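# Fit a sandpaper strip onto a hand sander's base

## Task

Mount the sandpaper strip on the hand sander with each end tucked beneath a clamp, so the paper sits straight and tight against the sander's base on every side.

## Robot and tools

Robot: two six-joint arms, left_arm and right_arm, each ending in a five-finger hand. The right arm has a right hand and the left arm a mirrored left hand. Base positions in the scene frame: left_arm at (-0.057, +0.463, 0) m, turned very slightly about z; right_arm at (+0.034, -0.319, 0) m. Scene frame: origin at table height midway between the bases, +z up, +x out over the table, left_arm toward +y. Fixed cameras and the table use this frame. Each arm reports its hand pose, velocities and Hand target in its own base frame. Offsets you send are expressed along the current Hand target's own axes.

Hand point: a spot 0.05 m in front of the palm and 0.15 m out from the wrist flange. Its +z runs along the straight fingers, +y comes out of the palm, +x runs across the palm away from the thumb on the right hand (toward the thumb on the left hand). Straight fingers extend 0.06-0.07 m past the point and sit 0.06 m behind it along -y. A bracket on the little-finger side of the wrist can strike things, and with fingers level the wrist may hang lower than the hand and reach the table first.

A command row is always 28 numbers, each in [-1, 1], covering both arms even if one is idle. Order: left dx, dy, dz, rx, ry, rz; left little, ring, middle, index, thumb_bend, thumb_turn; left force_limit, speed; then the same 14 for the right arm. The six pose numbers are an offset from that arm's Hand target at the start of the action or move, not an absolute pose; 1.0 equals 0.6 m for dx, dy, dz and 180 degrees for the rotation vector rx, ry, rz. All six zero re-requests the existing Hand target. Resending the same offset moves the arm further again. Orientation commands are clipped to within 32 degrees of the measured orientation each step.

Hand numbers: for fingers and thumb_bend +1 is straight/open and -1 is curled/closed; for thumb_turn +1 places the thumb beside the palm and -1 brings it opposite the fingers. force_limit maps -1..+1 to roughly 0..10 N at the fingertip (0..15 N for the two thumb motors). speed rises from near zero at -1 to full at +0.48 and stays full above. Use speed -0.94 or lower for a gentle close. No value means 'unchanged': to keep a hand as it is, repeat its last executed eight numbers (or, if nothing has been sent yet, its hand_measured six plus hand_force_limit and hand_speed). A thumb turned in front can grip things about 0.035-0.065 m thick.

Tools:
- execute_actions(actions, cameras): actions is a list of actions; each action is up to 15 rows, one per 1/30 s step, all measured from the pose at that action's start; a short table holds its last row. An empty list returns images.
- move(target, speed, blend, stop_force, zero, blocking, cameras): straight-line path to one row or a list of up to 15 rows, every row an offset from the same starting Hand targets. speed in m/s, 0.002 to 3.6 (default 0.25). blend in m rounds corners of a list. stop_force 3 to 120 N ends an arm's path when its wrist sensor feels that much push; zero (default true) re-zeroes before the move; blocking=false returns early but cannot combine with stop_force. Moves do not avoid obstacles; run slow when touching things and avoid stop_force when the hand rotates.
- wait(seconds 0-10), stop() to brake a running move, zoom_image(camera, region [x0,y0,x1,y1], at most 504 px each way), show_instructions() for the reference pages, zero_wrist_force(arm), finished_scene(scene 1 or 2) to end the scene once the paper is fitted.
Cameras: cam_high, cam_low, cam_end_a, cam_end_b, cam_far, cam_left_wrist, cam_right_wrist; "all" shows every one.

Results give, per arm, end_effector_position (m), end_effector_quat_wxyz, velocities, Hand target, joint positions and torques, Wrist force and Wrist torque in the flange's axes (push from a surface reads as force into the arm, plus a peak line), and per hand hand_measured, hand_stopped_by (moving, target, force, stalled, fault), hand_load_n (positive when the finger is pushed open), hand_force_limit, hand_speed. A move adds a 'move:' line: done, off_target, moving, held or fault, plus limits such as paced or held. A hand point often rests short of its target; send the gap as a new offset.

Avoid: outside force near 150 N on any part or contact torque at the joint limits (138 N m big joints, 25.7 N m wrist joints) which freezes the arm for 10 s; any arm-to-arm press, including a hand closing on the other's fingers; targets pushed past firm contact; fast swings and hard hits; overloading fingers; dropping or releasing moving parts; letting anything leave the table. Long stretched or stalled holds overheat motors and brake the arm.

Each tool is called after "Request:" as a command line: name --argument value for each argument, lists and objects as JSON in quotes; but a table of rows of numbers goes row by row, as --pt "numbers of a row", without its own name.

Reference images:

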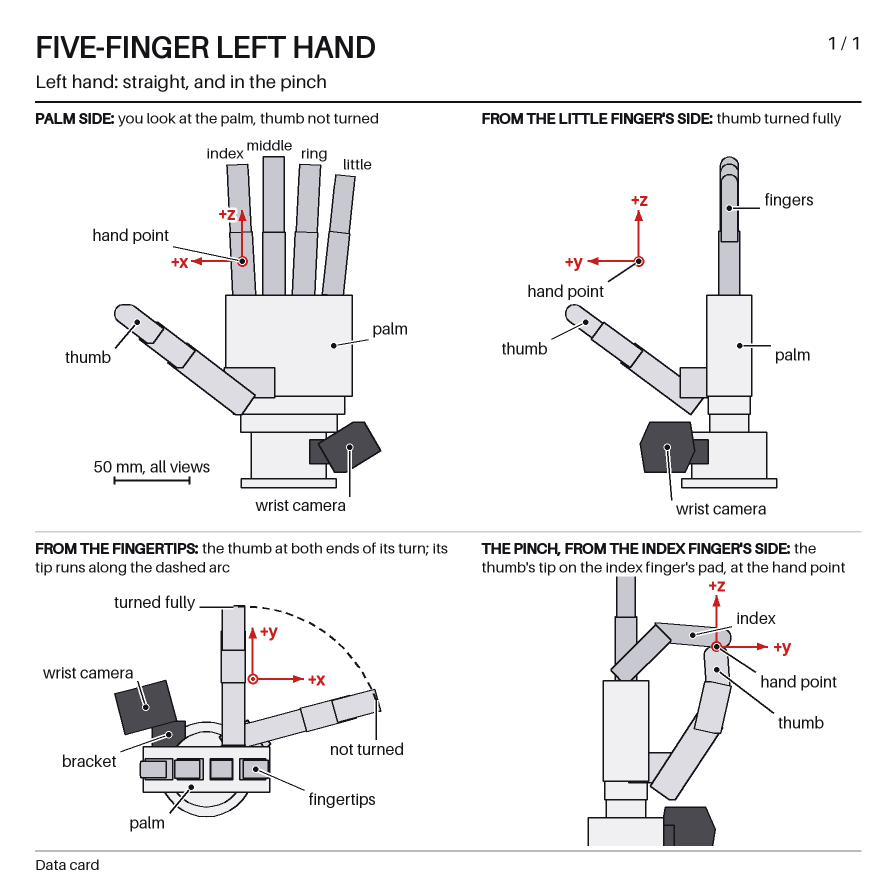

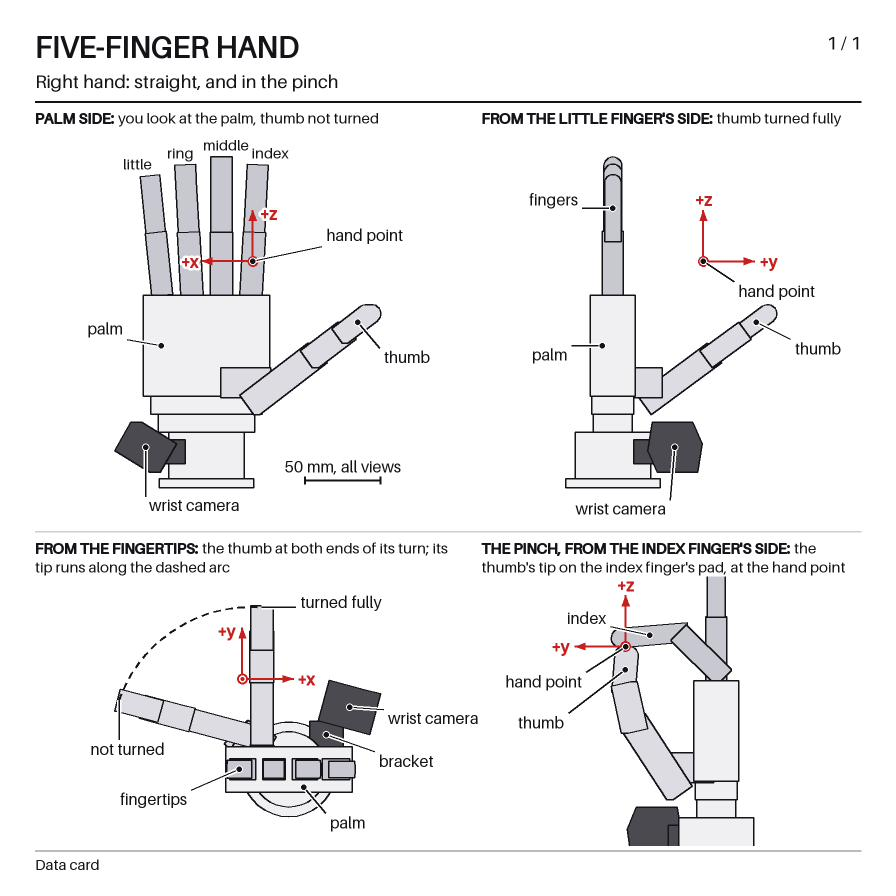

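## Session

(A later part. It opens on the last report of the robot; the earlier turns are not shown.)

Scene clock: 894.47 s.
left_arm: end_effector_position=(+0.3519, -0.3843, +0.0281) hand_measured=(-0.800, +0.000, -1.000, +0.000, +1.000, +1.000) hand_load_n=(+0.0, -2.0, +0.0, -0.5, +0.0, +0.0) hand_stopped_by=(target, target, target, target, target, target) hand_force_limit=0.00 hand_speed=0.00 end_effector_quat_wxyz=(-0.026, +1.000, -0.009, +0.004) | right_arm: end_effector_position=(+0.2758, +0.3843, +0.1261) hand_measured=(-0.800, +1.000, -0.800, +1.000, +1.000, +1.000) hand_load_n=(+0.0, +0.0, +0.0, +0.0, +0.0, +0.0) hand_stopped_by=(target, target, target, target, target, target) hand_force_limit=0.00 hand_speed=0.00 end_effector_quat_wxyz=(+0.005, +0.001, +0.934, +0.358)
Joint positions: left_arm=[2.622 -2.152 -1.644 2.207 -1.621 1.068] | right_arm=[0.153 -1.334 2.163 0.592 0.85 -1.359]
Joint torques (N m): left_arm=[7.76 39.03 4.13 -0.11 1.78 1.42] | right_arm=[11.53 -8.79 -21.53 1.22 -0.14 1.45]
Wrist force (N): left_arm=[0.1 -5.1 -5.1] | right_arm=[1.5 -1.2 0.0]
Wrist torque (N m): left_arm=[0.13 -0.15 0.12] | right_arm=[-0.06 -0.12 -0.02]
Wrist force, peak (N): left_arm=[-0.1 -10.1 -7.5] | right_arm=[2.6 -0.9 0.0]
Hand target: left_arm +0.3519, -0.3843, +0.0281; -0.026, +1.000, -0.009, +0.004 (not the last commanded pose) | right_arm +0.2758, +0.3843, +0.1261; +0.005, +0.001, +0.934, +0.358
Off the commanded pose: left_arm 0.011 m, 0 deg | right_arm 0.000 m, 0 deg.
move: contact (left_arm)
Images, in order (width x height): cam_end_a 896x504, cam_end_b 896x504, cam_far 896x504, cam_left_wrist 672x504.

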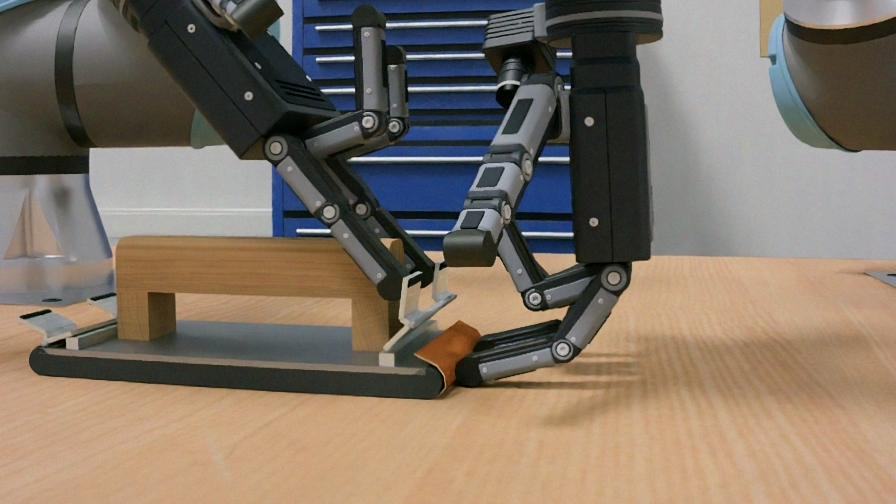

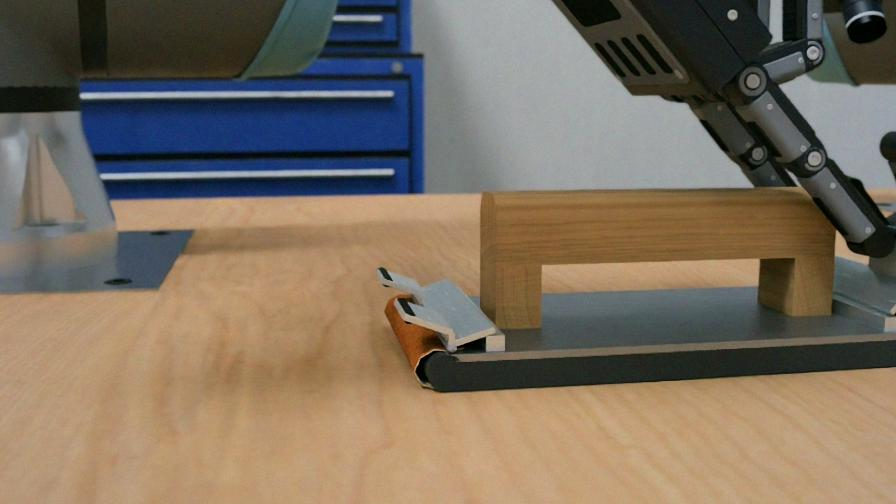

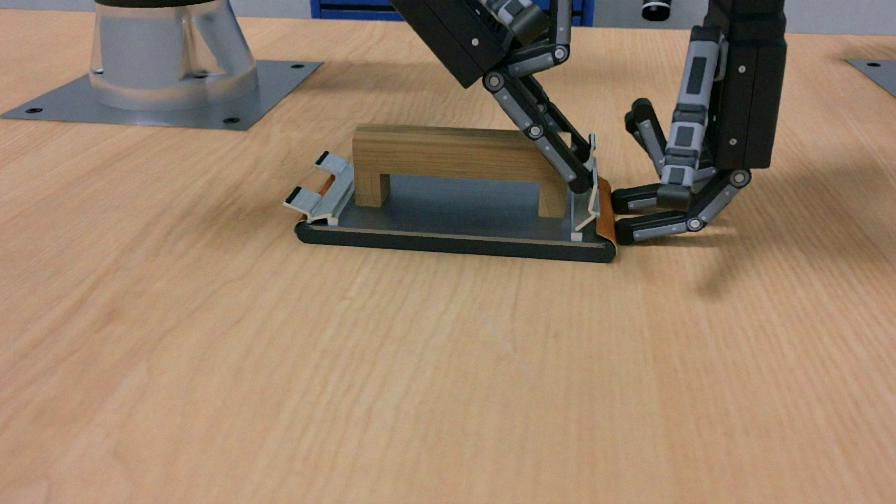

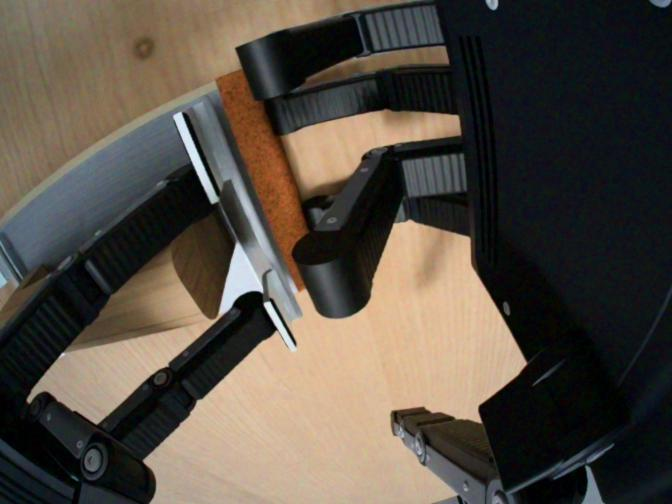

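Request:
move --target '[-0.0003,0.03,-0.0016,0,0,0,-0.8,0,-1,0,1,1,0,0,0,0,0,0,0,0,-0.8,1,-0.8,1,1,1,0,0]' --speed 0.01 --stop_force 7 --cameras '["cam_far","cam_end_a","cam_left_wrist","cam_end_b"]'

Request:
zoom_image --camera "cam_end_a" --region '[360, 220, 560, 420]'

Request:
zoom_image --camera "cam_end_b" --region '[370, 240, 530, 400]'

Scene clock: 902.67 s.
left_arm: end_effector_position=(+0.3519, -0.3852, +0.0281) hand_measured=(-0.800, +0.000, -1.000, +0.000, +1.000, +1.000) hand_load_n=(+0.0, -2.5, +0.0, -1.0, +0.0, +0.0) hand_stopped_by=(target, target, target, target, target, target) hand_force_limit=0.00 hand_speed=0.00 end_effector_quat_wxyz=(-0.026, +1.000, -0.009, +0.004) | right_arm: end_effector_position=(+0.2758, +0.3843, +0.1261) hand_measured=(-0.800, +1.000, -0.800, +1.000, +1.000, +1.000) hand_load_n=(+0.0, +0.5, +0.0, +0.0, +0.0, +0.0) hand_stopped_by=(target, target, target, target, target, target) hand_force_limit=0.00 hand_speed=0.00 end_effector_quat_wxyz=(+0.005, +0.001, +0.934, +0.358)
Joint positions: left_arm=[2.62 -2.153 -1.641 2.206 -1.621 1.066] | right_arm=[0.153 -1.334 2.163 0.592 0.85 -1.359]
Joint torques (N m): left_arm=[5.59 38.81 3.57 0.86 1.76 1.46] | right_arm=[11.16 -10.08 -14.65 4.09 -2.8 1.51]
Wrist force (N): left_arm=[-0.1 -12.2 -8.5] | right_arm=[1.3 -2.9 -2.6]
Wrist torque (N m): left_arm=[0.06 -0.27 0.39] | right_arm=[0.17 -0.01 -0.10]
Wrist force, peak (N): left_arm=[-0.2 -16.0 -9.7] | right_arm=[1.1 -3.1 -3.7]
Hand target: left_arm +0.3519, -0.3852, +0.0281; -0.026, +1.000, -0.009, +0.004 (not the last commanded pose) | right_arm +0.2758, +0.3843, +0.1261; +0.005, +0.001, +0.934, +0.358
Off the commanded pose: left_arm 0.017 m, 0 deg | right_arm 0.000 m, 0 deg.
move: contact (left_arm)
Images, in order (width x height): cam_end_a 896x504, cam_end_b 896x504, cam_far 896x504, cam_left_wrist 672x504.

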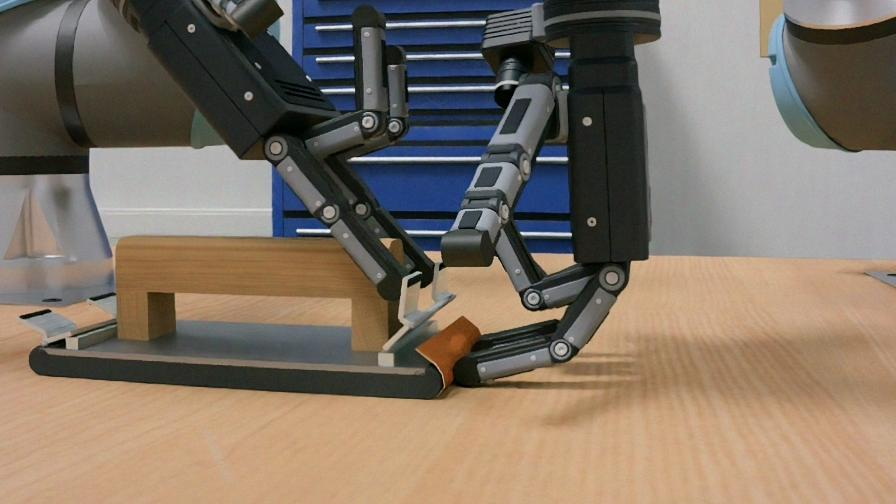

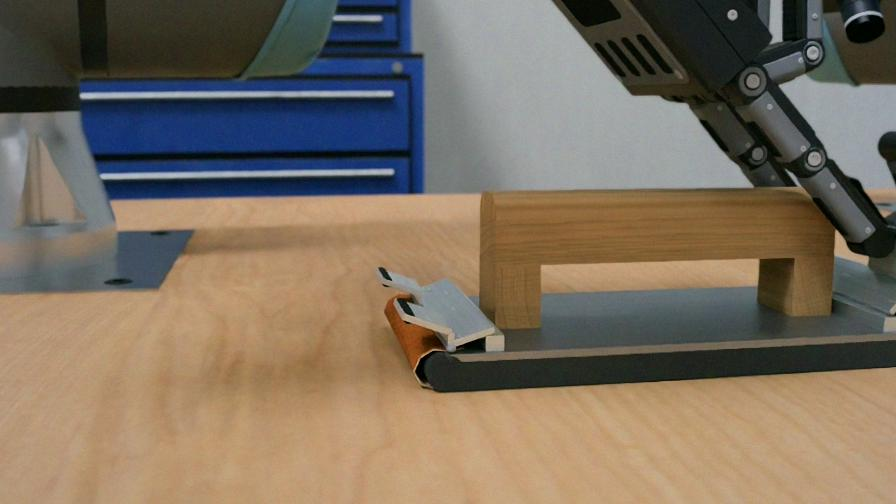

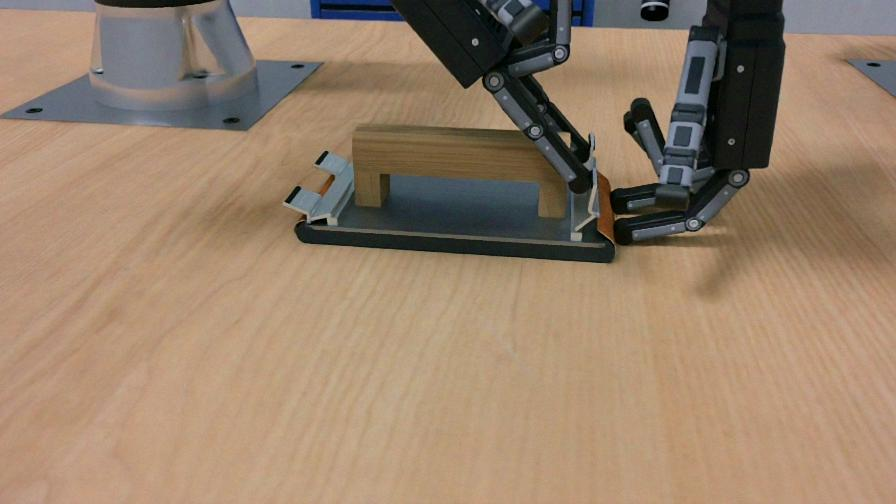

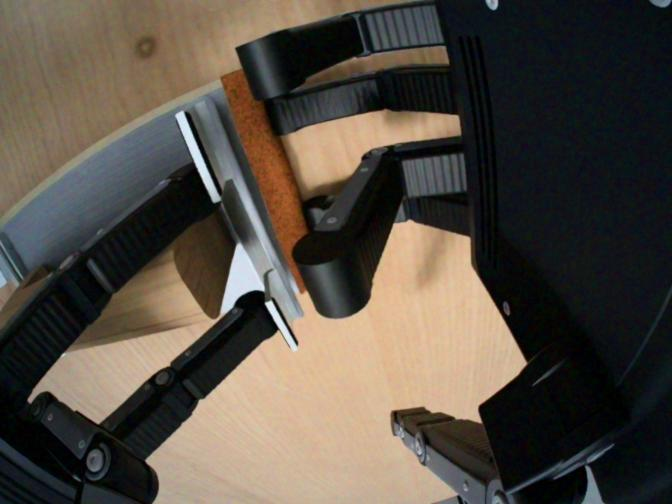

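Scaled by 2.520 from the camera's 896x504 image, which has a finer 1280x720 frame.

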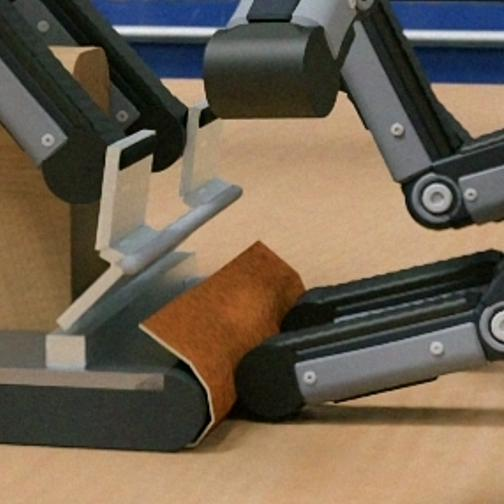

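Scaled by 3.150 from the camera's 896x504 image, which has a finer 1280x720 frame.

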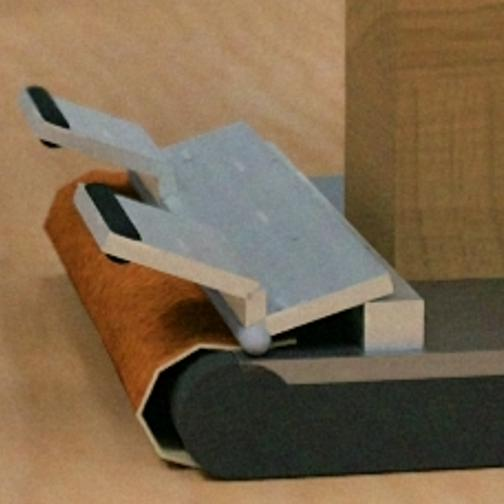

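Request:
move --target '[0,0,0,0,0,0,-0.8,0,-1,0,1,1,0,0,0,0.0186,0.0168,0,0,0,-0.8,1,-0.8,1,1,1,0,0]' --speed 0.025 --stop_force 14 --cameras '["cam_end_a","cam_far"]'

Scene clock: 926.93 s.
left_arm: end_effector_position=(+0.3519, -0.3852, +0.0281) hand_measured=(-0.800, +0.000, -1.000, +0.000, +1.000, +1.000) hand_load_n=(+0.0, +0.0, +0.0, +0.0, +0.0, +0.0) hand_stopped_by=(target, target, target, target, target, target) hand_force_limit=0.00 hand_speed=0.00 end_effector_quat_wxyz=(-0.026, +1.000, -0.009, +0.004) | right_arm: end_effector_position=(+0.2759, +0.3993, +0.1261) hand_measured=(-0.800, +1.000, -0.800, +1.000, +1.000, +1.000) hand_load_n=(+0.0, +0.0, +0.5, +0.0, +0.0, +0.0) hand_stopped_by=(target, target, target, target, target, target) hand_force_limit=0.00 hand_speed=0.00 end_effector_quat_wxyz=(+0.005, +0.001, +0.934, +0.358)
Joint positions: left_arm=[2.62 -2.153 -1.641 2.206 -1.621 1.066] | right_arm=[0.208 -1.325 2.135 0.565 0.86 -1.288]
Joint torques (N m): left_arm=[-0.03 38.39 11.6 -4.23 -1.07 0.97] | right_arm=[12.26 -9.88 -23.93 -0.11 1.03 1.37]
Wrist force (N): left_arm=[0.1 0.2 -0.7] | right_arm=[1.1 -0.4 0.0]
Wrist torque (N m): left_arm=[0.16 0.01 -0.05] | right_arm=[-0.12 -0.22 -0.01]
Wrist force, peak (N): left_arm=[-0.5 -15.5 -8.9] | right_arm=[0.2 -6.8 -3.2]
Hand target: left_arm +0.3519, -0.3852, +0.0281; -0.026, +1.000, -0.009, +0.004 | right_arm +0.2759, +0.3993, +0.1261; +0.005, +0.001, +0.934, +0.358
Off the commanded pose: left_arm 0.000 m, 0 deg | right_arm 0.000 m, 0 deg.
move: done
Images, in order (width x height): cam_end_a 896x504, cam_far 896x504.

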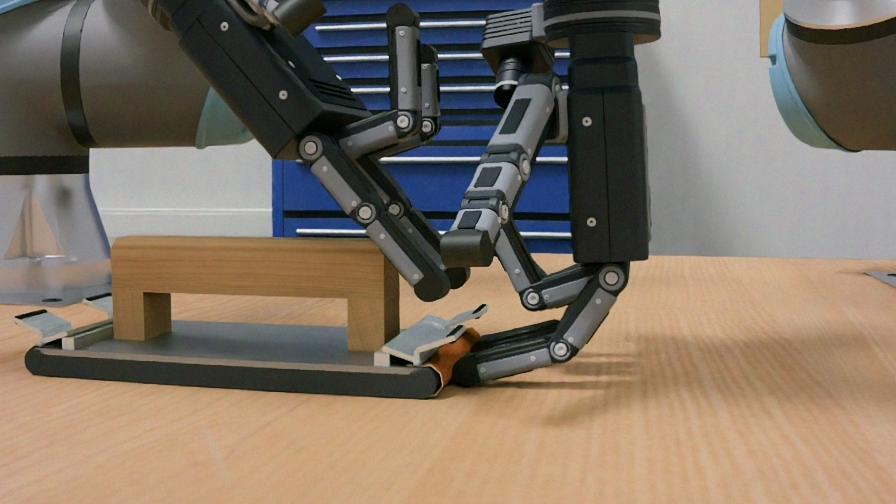

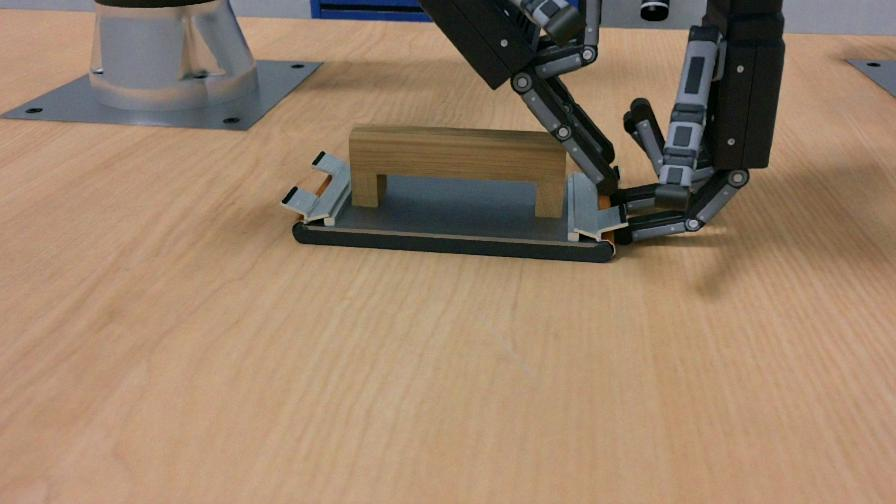

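Request:
zoom_image --camera "cam_far" --region '[250, 100, 450, 280]'

Request:
zoom_image --camera "cam_end_a" --region '[330, 220, 530, 420]'

Request:
zoom_image --camera "cam_far" --region '[520, 120, 700, 280]'

Scaled by 2.520 from the camera's 896x504 image, which has a finer 1280x720 frame.

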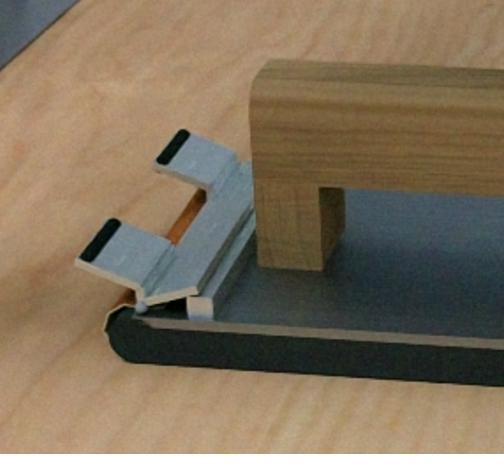

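Scaled by 2.520 from the camera's 896x504 image, which has a finer 1280x720 frame.

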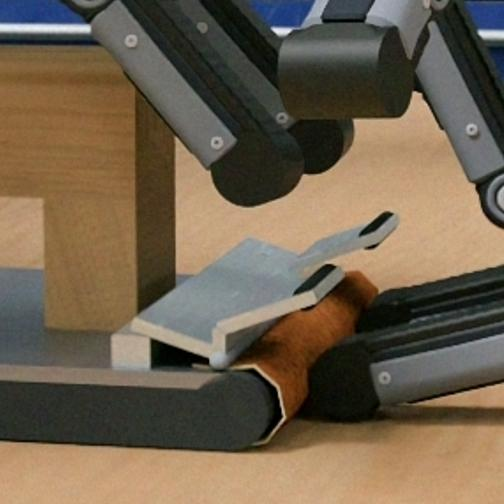

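Scaled by 2.800 from the camera's 896x504 image, which has a finer 1280x720 frame.

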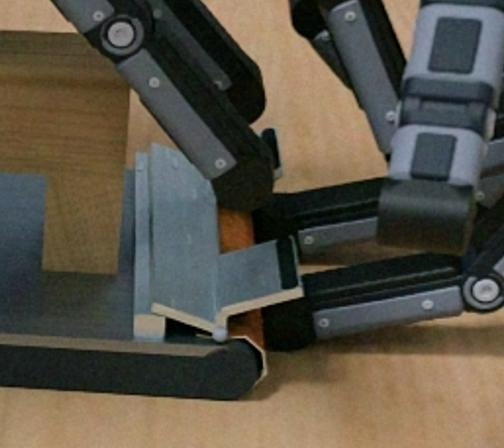

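Request:
move --pt "0.0018 -0.1099 0.0057 0 0 0 -0.8 0 -1 0 1 1 0 0 -0.0007 0.0557 -0.062 0 0 0 -0.8 1 -0.8 1 1 1 0 0" --pt "0.0025 -0.123 -0.127 0 0 0 -0.8 0 -1 0 1 1 0 0 -0.0014 0.1114 -0.124 0 0 0 -0.8 1 -0.8 1 1 1 0 0" --speed 0.12 --blend 0.02 --cameras '["all"]'

Scene clock: 941.80 s.
left_arm: end_effector_position=(+0.3540, -0.3155, +0.1079) hand_measured=(-0.800, +0.000, -1.000, +0.000, +1.000, +1.000) hand_load_n=(+0.0, +0.5, +0.0, +0.0, +0.0, +0.0) hand_stopped_by=(target, target, target, target, target, target) hand_force_limit=0.00 hand_speed=0.00 end_effector_quat_wxyz=(-0.026, +1.000, -0.009, +0.004) | right_arm: end_effector_position=(+0.2759, +0.3992, +0.2260) hand_measured=(-0.800, +1.000, -0.800, +1.000, +1.000, +1.000) hand_load_n=(+0.0, +0.0, +0.5, +0.0, +0.0, +0.0) hand_stopped_by=(target, target, target, target, target, target) hand_force_limit=0.00 hand_speed=0.00 end_effector_quat_wxyz=(+0.005, +0.001, +0.934, +0.358)
Joint positions: left_arm=[2.771 -1.952 -1.718 2.088 -1.623 1.218] | right_arm=[0.207 -1.491 2.013 0.854 0.859 -1.288]
Joint torques (N m): left_arm=[9.07 36.06 24.92 -4.01 -1.04 1.59] | right_arm=[-12.4 -30.4 -26.91 4.56 1.05 -1.36]
Wrist force (N): left_arm=[-0.2 0.3 -0.5] | right_arm=[0.7 -0.1 -0.1]
Wrist torque (N m): left_arm=[0.12 0.03 -0.09] | right_arm=[-0.05 -0.14 0.11]
Wrist force, peak (N): left_arm=[-0.2 1.3 -0.6] | right_arm=[1.5 0.1 -0.4]
Hand target: left_arm +0.3540, -0.3155, +0.1081; -0.026, +1.000, -0.009, +0.004 | right_arm +0.2759, +0.3992, +0.2261; +0.005, +0.001, +0.934, +0.358
Off the commanded pose: left_arm 0.000 m, 0 deg | right_arm 0.000 m, 0 deg.
move: done

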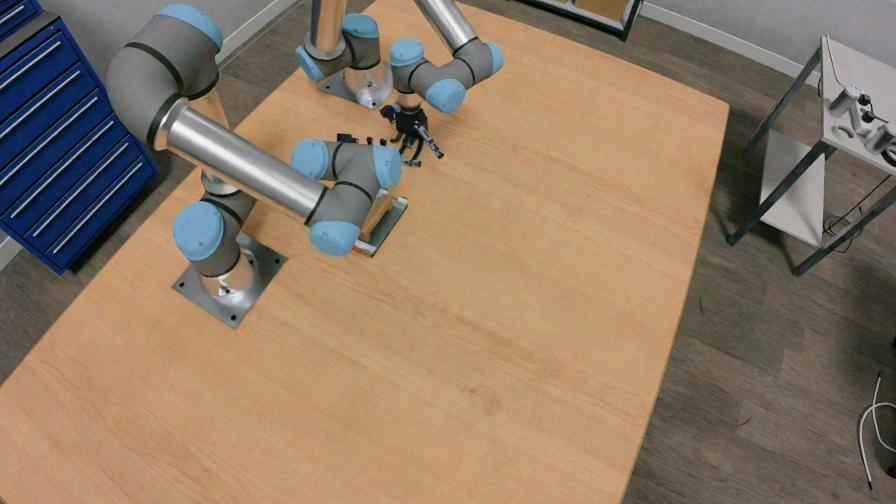

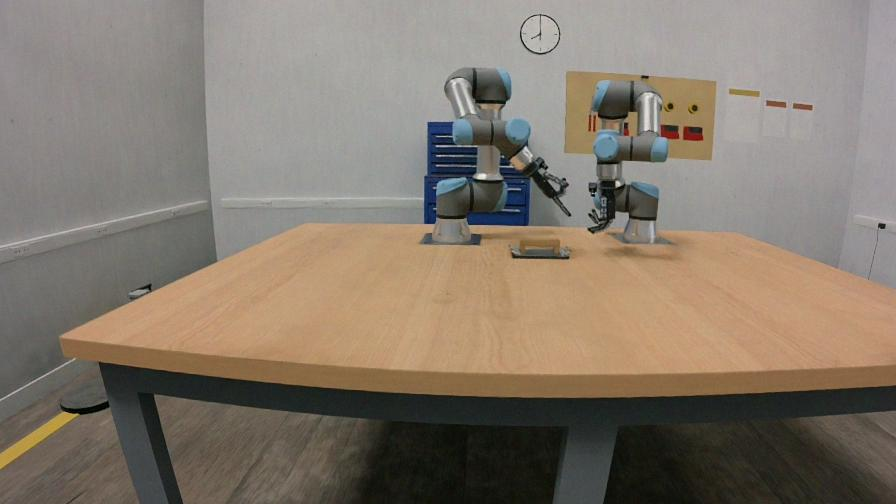

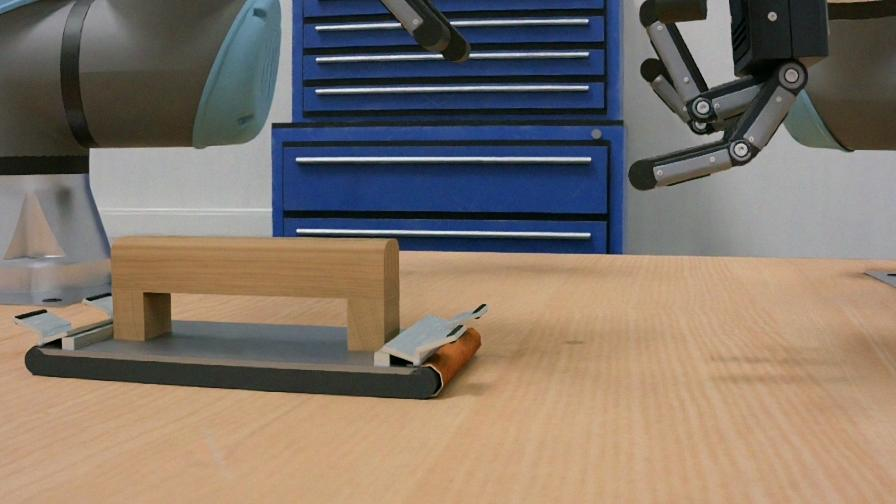

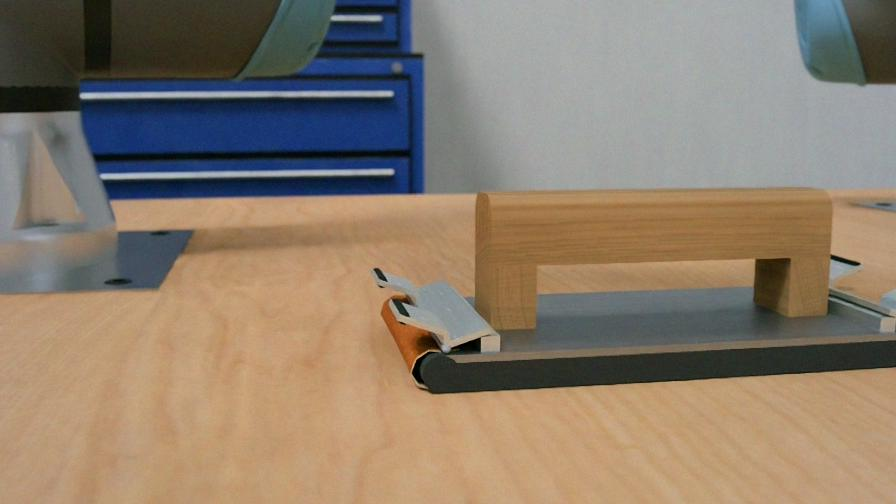

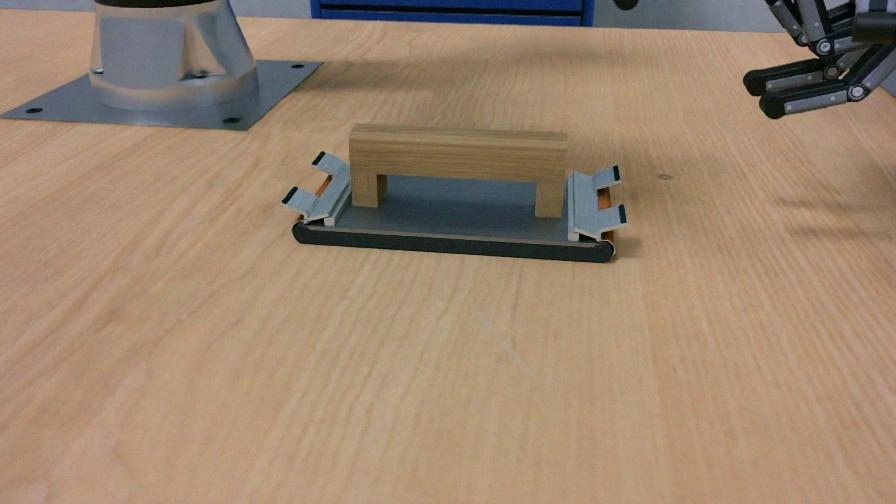

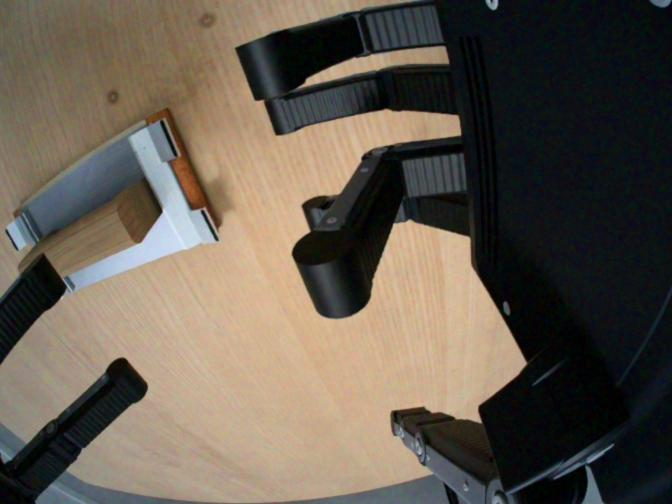

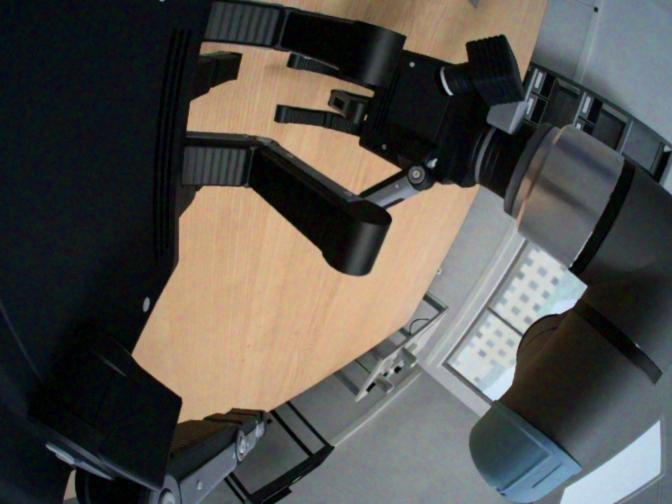

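Request:
zoom_image --camera "cam_end_a" --region '[360, 280, 500, 420]'

Request:
zoom_image --camera "cam_end_b" --region '[360, 250, 520, 410]'

Request:
zoom_image --camera "cam_far" --region '[520, 130, 660, 280]'

Request:
zoom_image --camera "cam_left_wrist" --region '[0, 90, 240, 310]'

Request:
zoom_image --camera "cam_far" --region '[260, 120, 400, 260]'

Scaled by 3.600 from the camera's 896x504 image, which has a finer 1280x720 frame.

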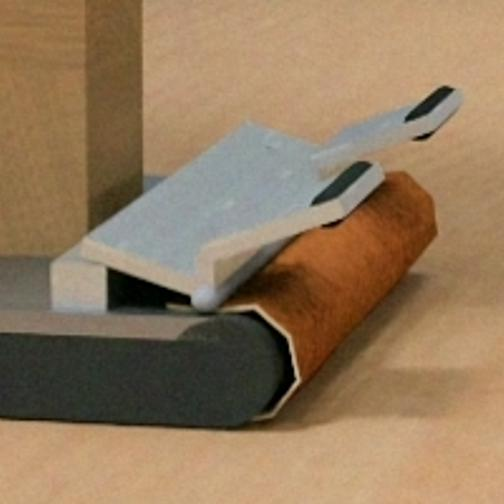

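Scaled by 3.150 from the camera's 896x504 image, which has a finer 1280x720 frame.

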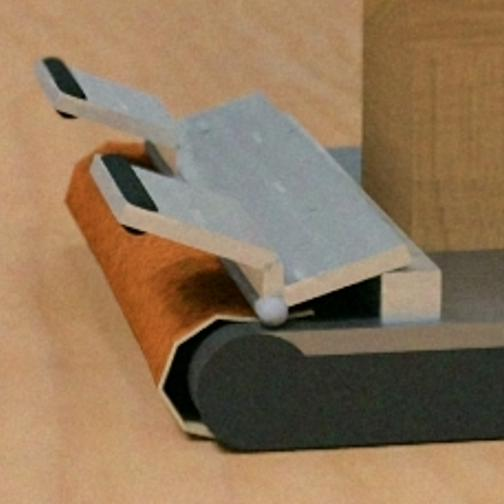

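Scaled by 3.360 from the camera's 896x504 image, which has a finer 1280x720 frame.

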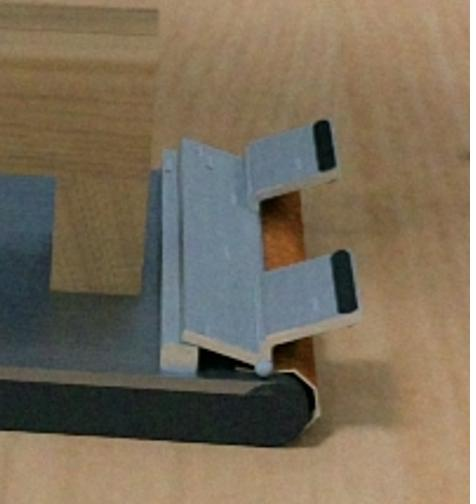

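Scaled by 2.100 from the camera's 672x504 image, which has a finer 960x720 frame.

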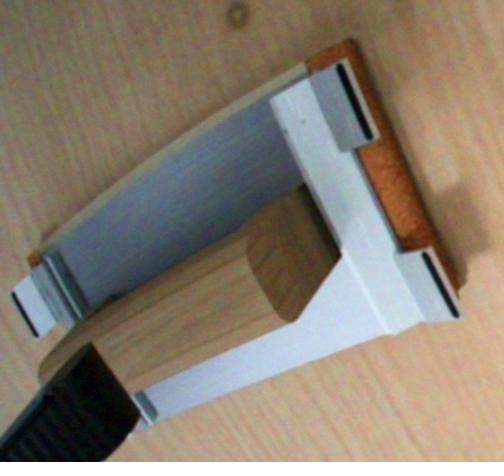

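Scaled by 3.600 from the camera's 896x504 image, which has a finer 1280x720 frame.

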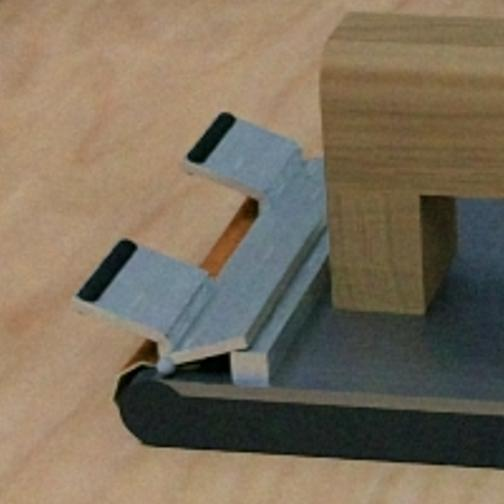

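Request:
zoom_image --camera "cam_high" --region '[330, 170, 430, 270]'

Request:
zoom_image --camera "cam_end_b" --region '[340, 230, 560, 410]'

Request:
zoom_image --camera "cam_end_a" --region '[0, 270, 140, 400]'

Scaled by 5.040 from the camera's 896x504 image, which has a finer 1280x720 frame.

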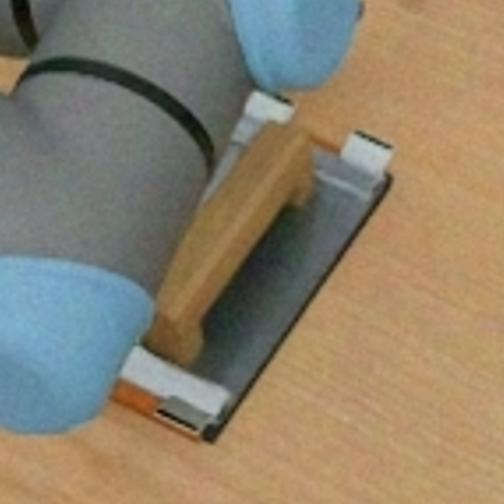

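Scaled by 2.291 from the camera's 896x504 image, which has a finer 1280x720 frame.

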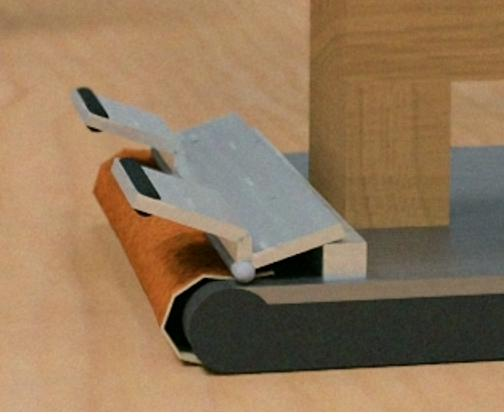

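Scaled by 3.600 from the camera's 896x504 image, which has a finer 1280x720 frame.

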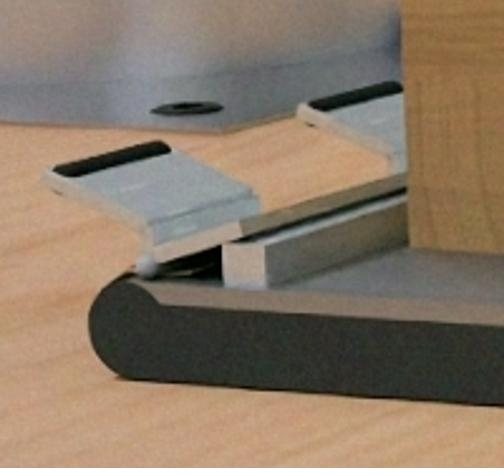

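Request:
move --target '[-0.0402,0.0686,-0.1239,-0.2389,0,0,-0.8,-0.8,-1,1,1,1,0,0,-0.0021,-0.2362,-0.2124,0,0,0,-0.8,1,-0.8,1,1,1,0,0]' --speed 0.15 --cameras '["cam_left_wrist","cam_right_wrist","cam_high"]'

Scene clock: 999.10 s.
left_arm: end_effector_position=(+0.3285, -0.3601, +0.1799) hand_measured=(-0.800, -0.800, -1.000, +1.000, +1.000, +1.000) hand_load_n=(+0.0, +0.0, +0.0, +0.0, +0.0, +0.0) hand_stopped_by=(target, target, target, target, target, target) hand_force_limit=0.00 hand_speed=0.00 end_effector_quat_wxyz=(+0.342, +0.940, -0.010, +0.001) | right_arm: end_effector_position=(+0.2761, +0.2087, +0.2259) hand_measured=(-0.800, +1.000, -0.800, +1.000, +1.000, +1.000) hand_load_n=(+0.0, +0.0, +0.0, +0.0, +0.0, +0.0) hand_stopped_by=(target, target, target, target, target, target) hand_force_limit=0.00 hand_speed=0.00 end_effector_quat_wxyz=(+0.005, +0.001, +0.934, +0.358)
Joint positions: left_arm=[3.078 -1.803 -1.993 2.271 -0.874 1.512] | right_arm=[-0.594 -1.573 2.299 1.303 0.977 -2.306]
Joint torques (N m): left_arm=[9.42 12.26 3.36 -1.1 2.09 1.43] | right_arm=[-12.34 -24.39 -0.65 5.61 1.24 -1.05]
Wrist force (N): left_arm=[-0.5 -0.1 0.2] | right_arm=[0.6 0.3 0.1]
Wrist torque (N m): left_arm=[0.04 0.10 -0.11] | right_arm=[0.02 -0.11 0.12]
Wrist force, peak (N): left_arm=[-0.8 -0.2 0.1] | right_arm=[1.6 -0.1 0.2]
Hand target: left_arm +0.3285, -0.3601, +0.1800; +0.342, +0.940, -0.010, +0.001 | right_arm +0.2761, +0.2086, +0.2259; +0.005, +0.001, +0.934, +0.358
Off the commanded pose: left_arm 0.000 m, 0 deg | right_arm 0.000 m, 0 deg.
move: done
Images, in order (width x height): cam_high 896x504, cam_left_wrist 672x504, cam_right_wrist 672x504.

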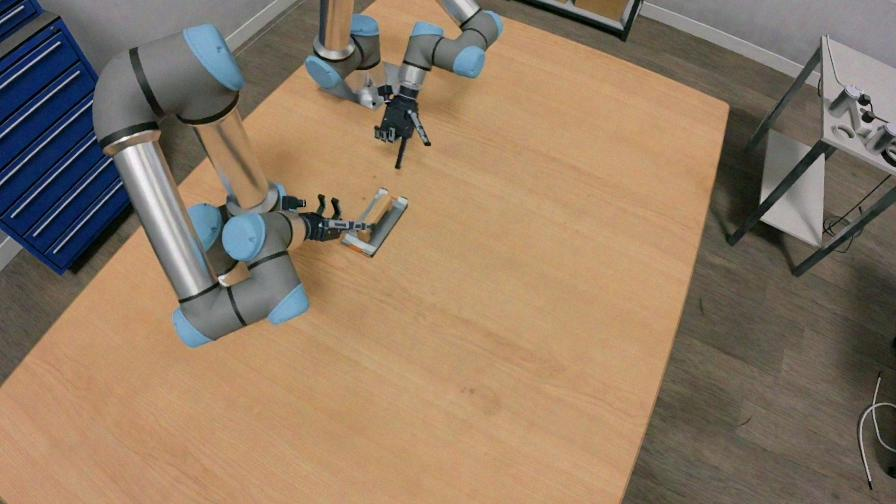

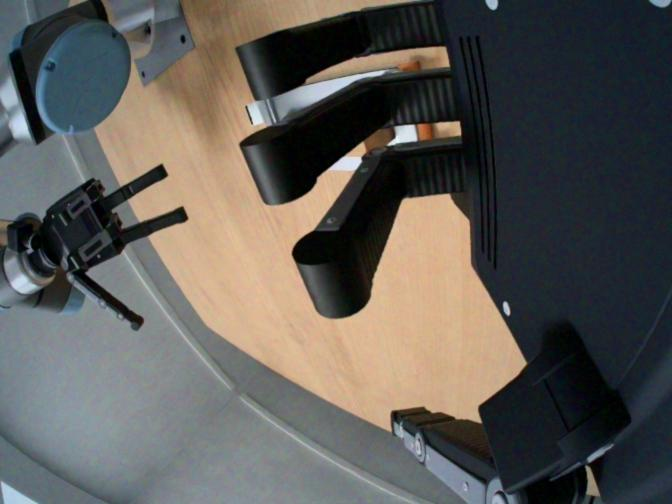

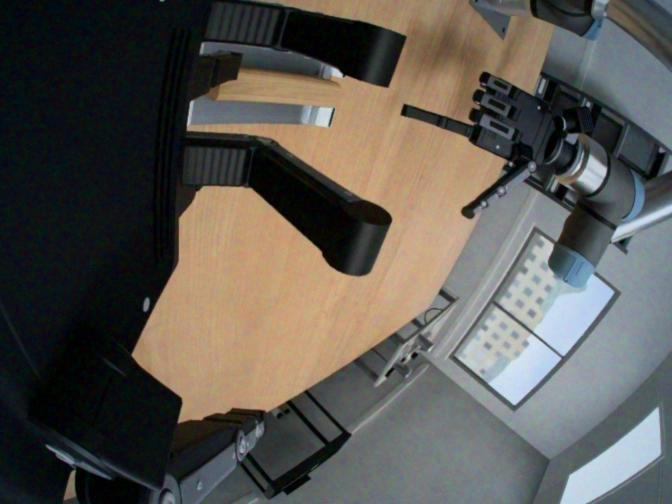

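Request:
zoom_image --camera "cam_high" --region '[335, 180, 415, 260]'

Scaled by 6.300 from the camera's 896x504 image, which has a finer 1280x720 frame.

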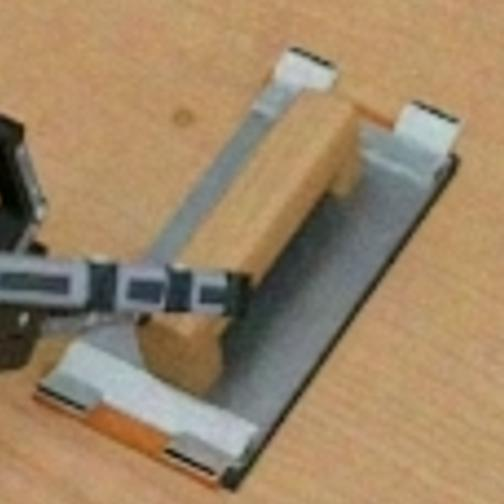

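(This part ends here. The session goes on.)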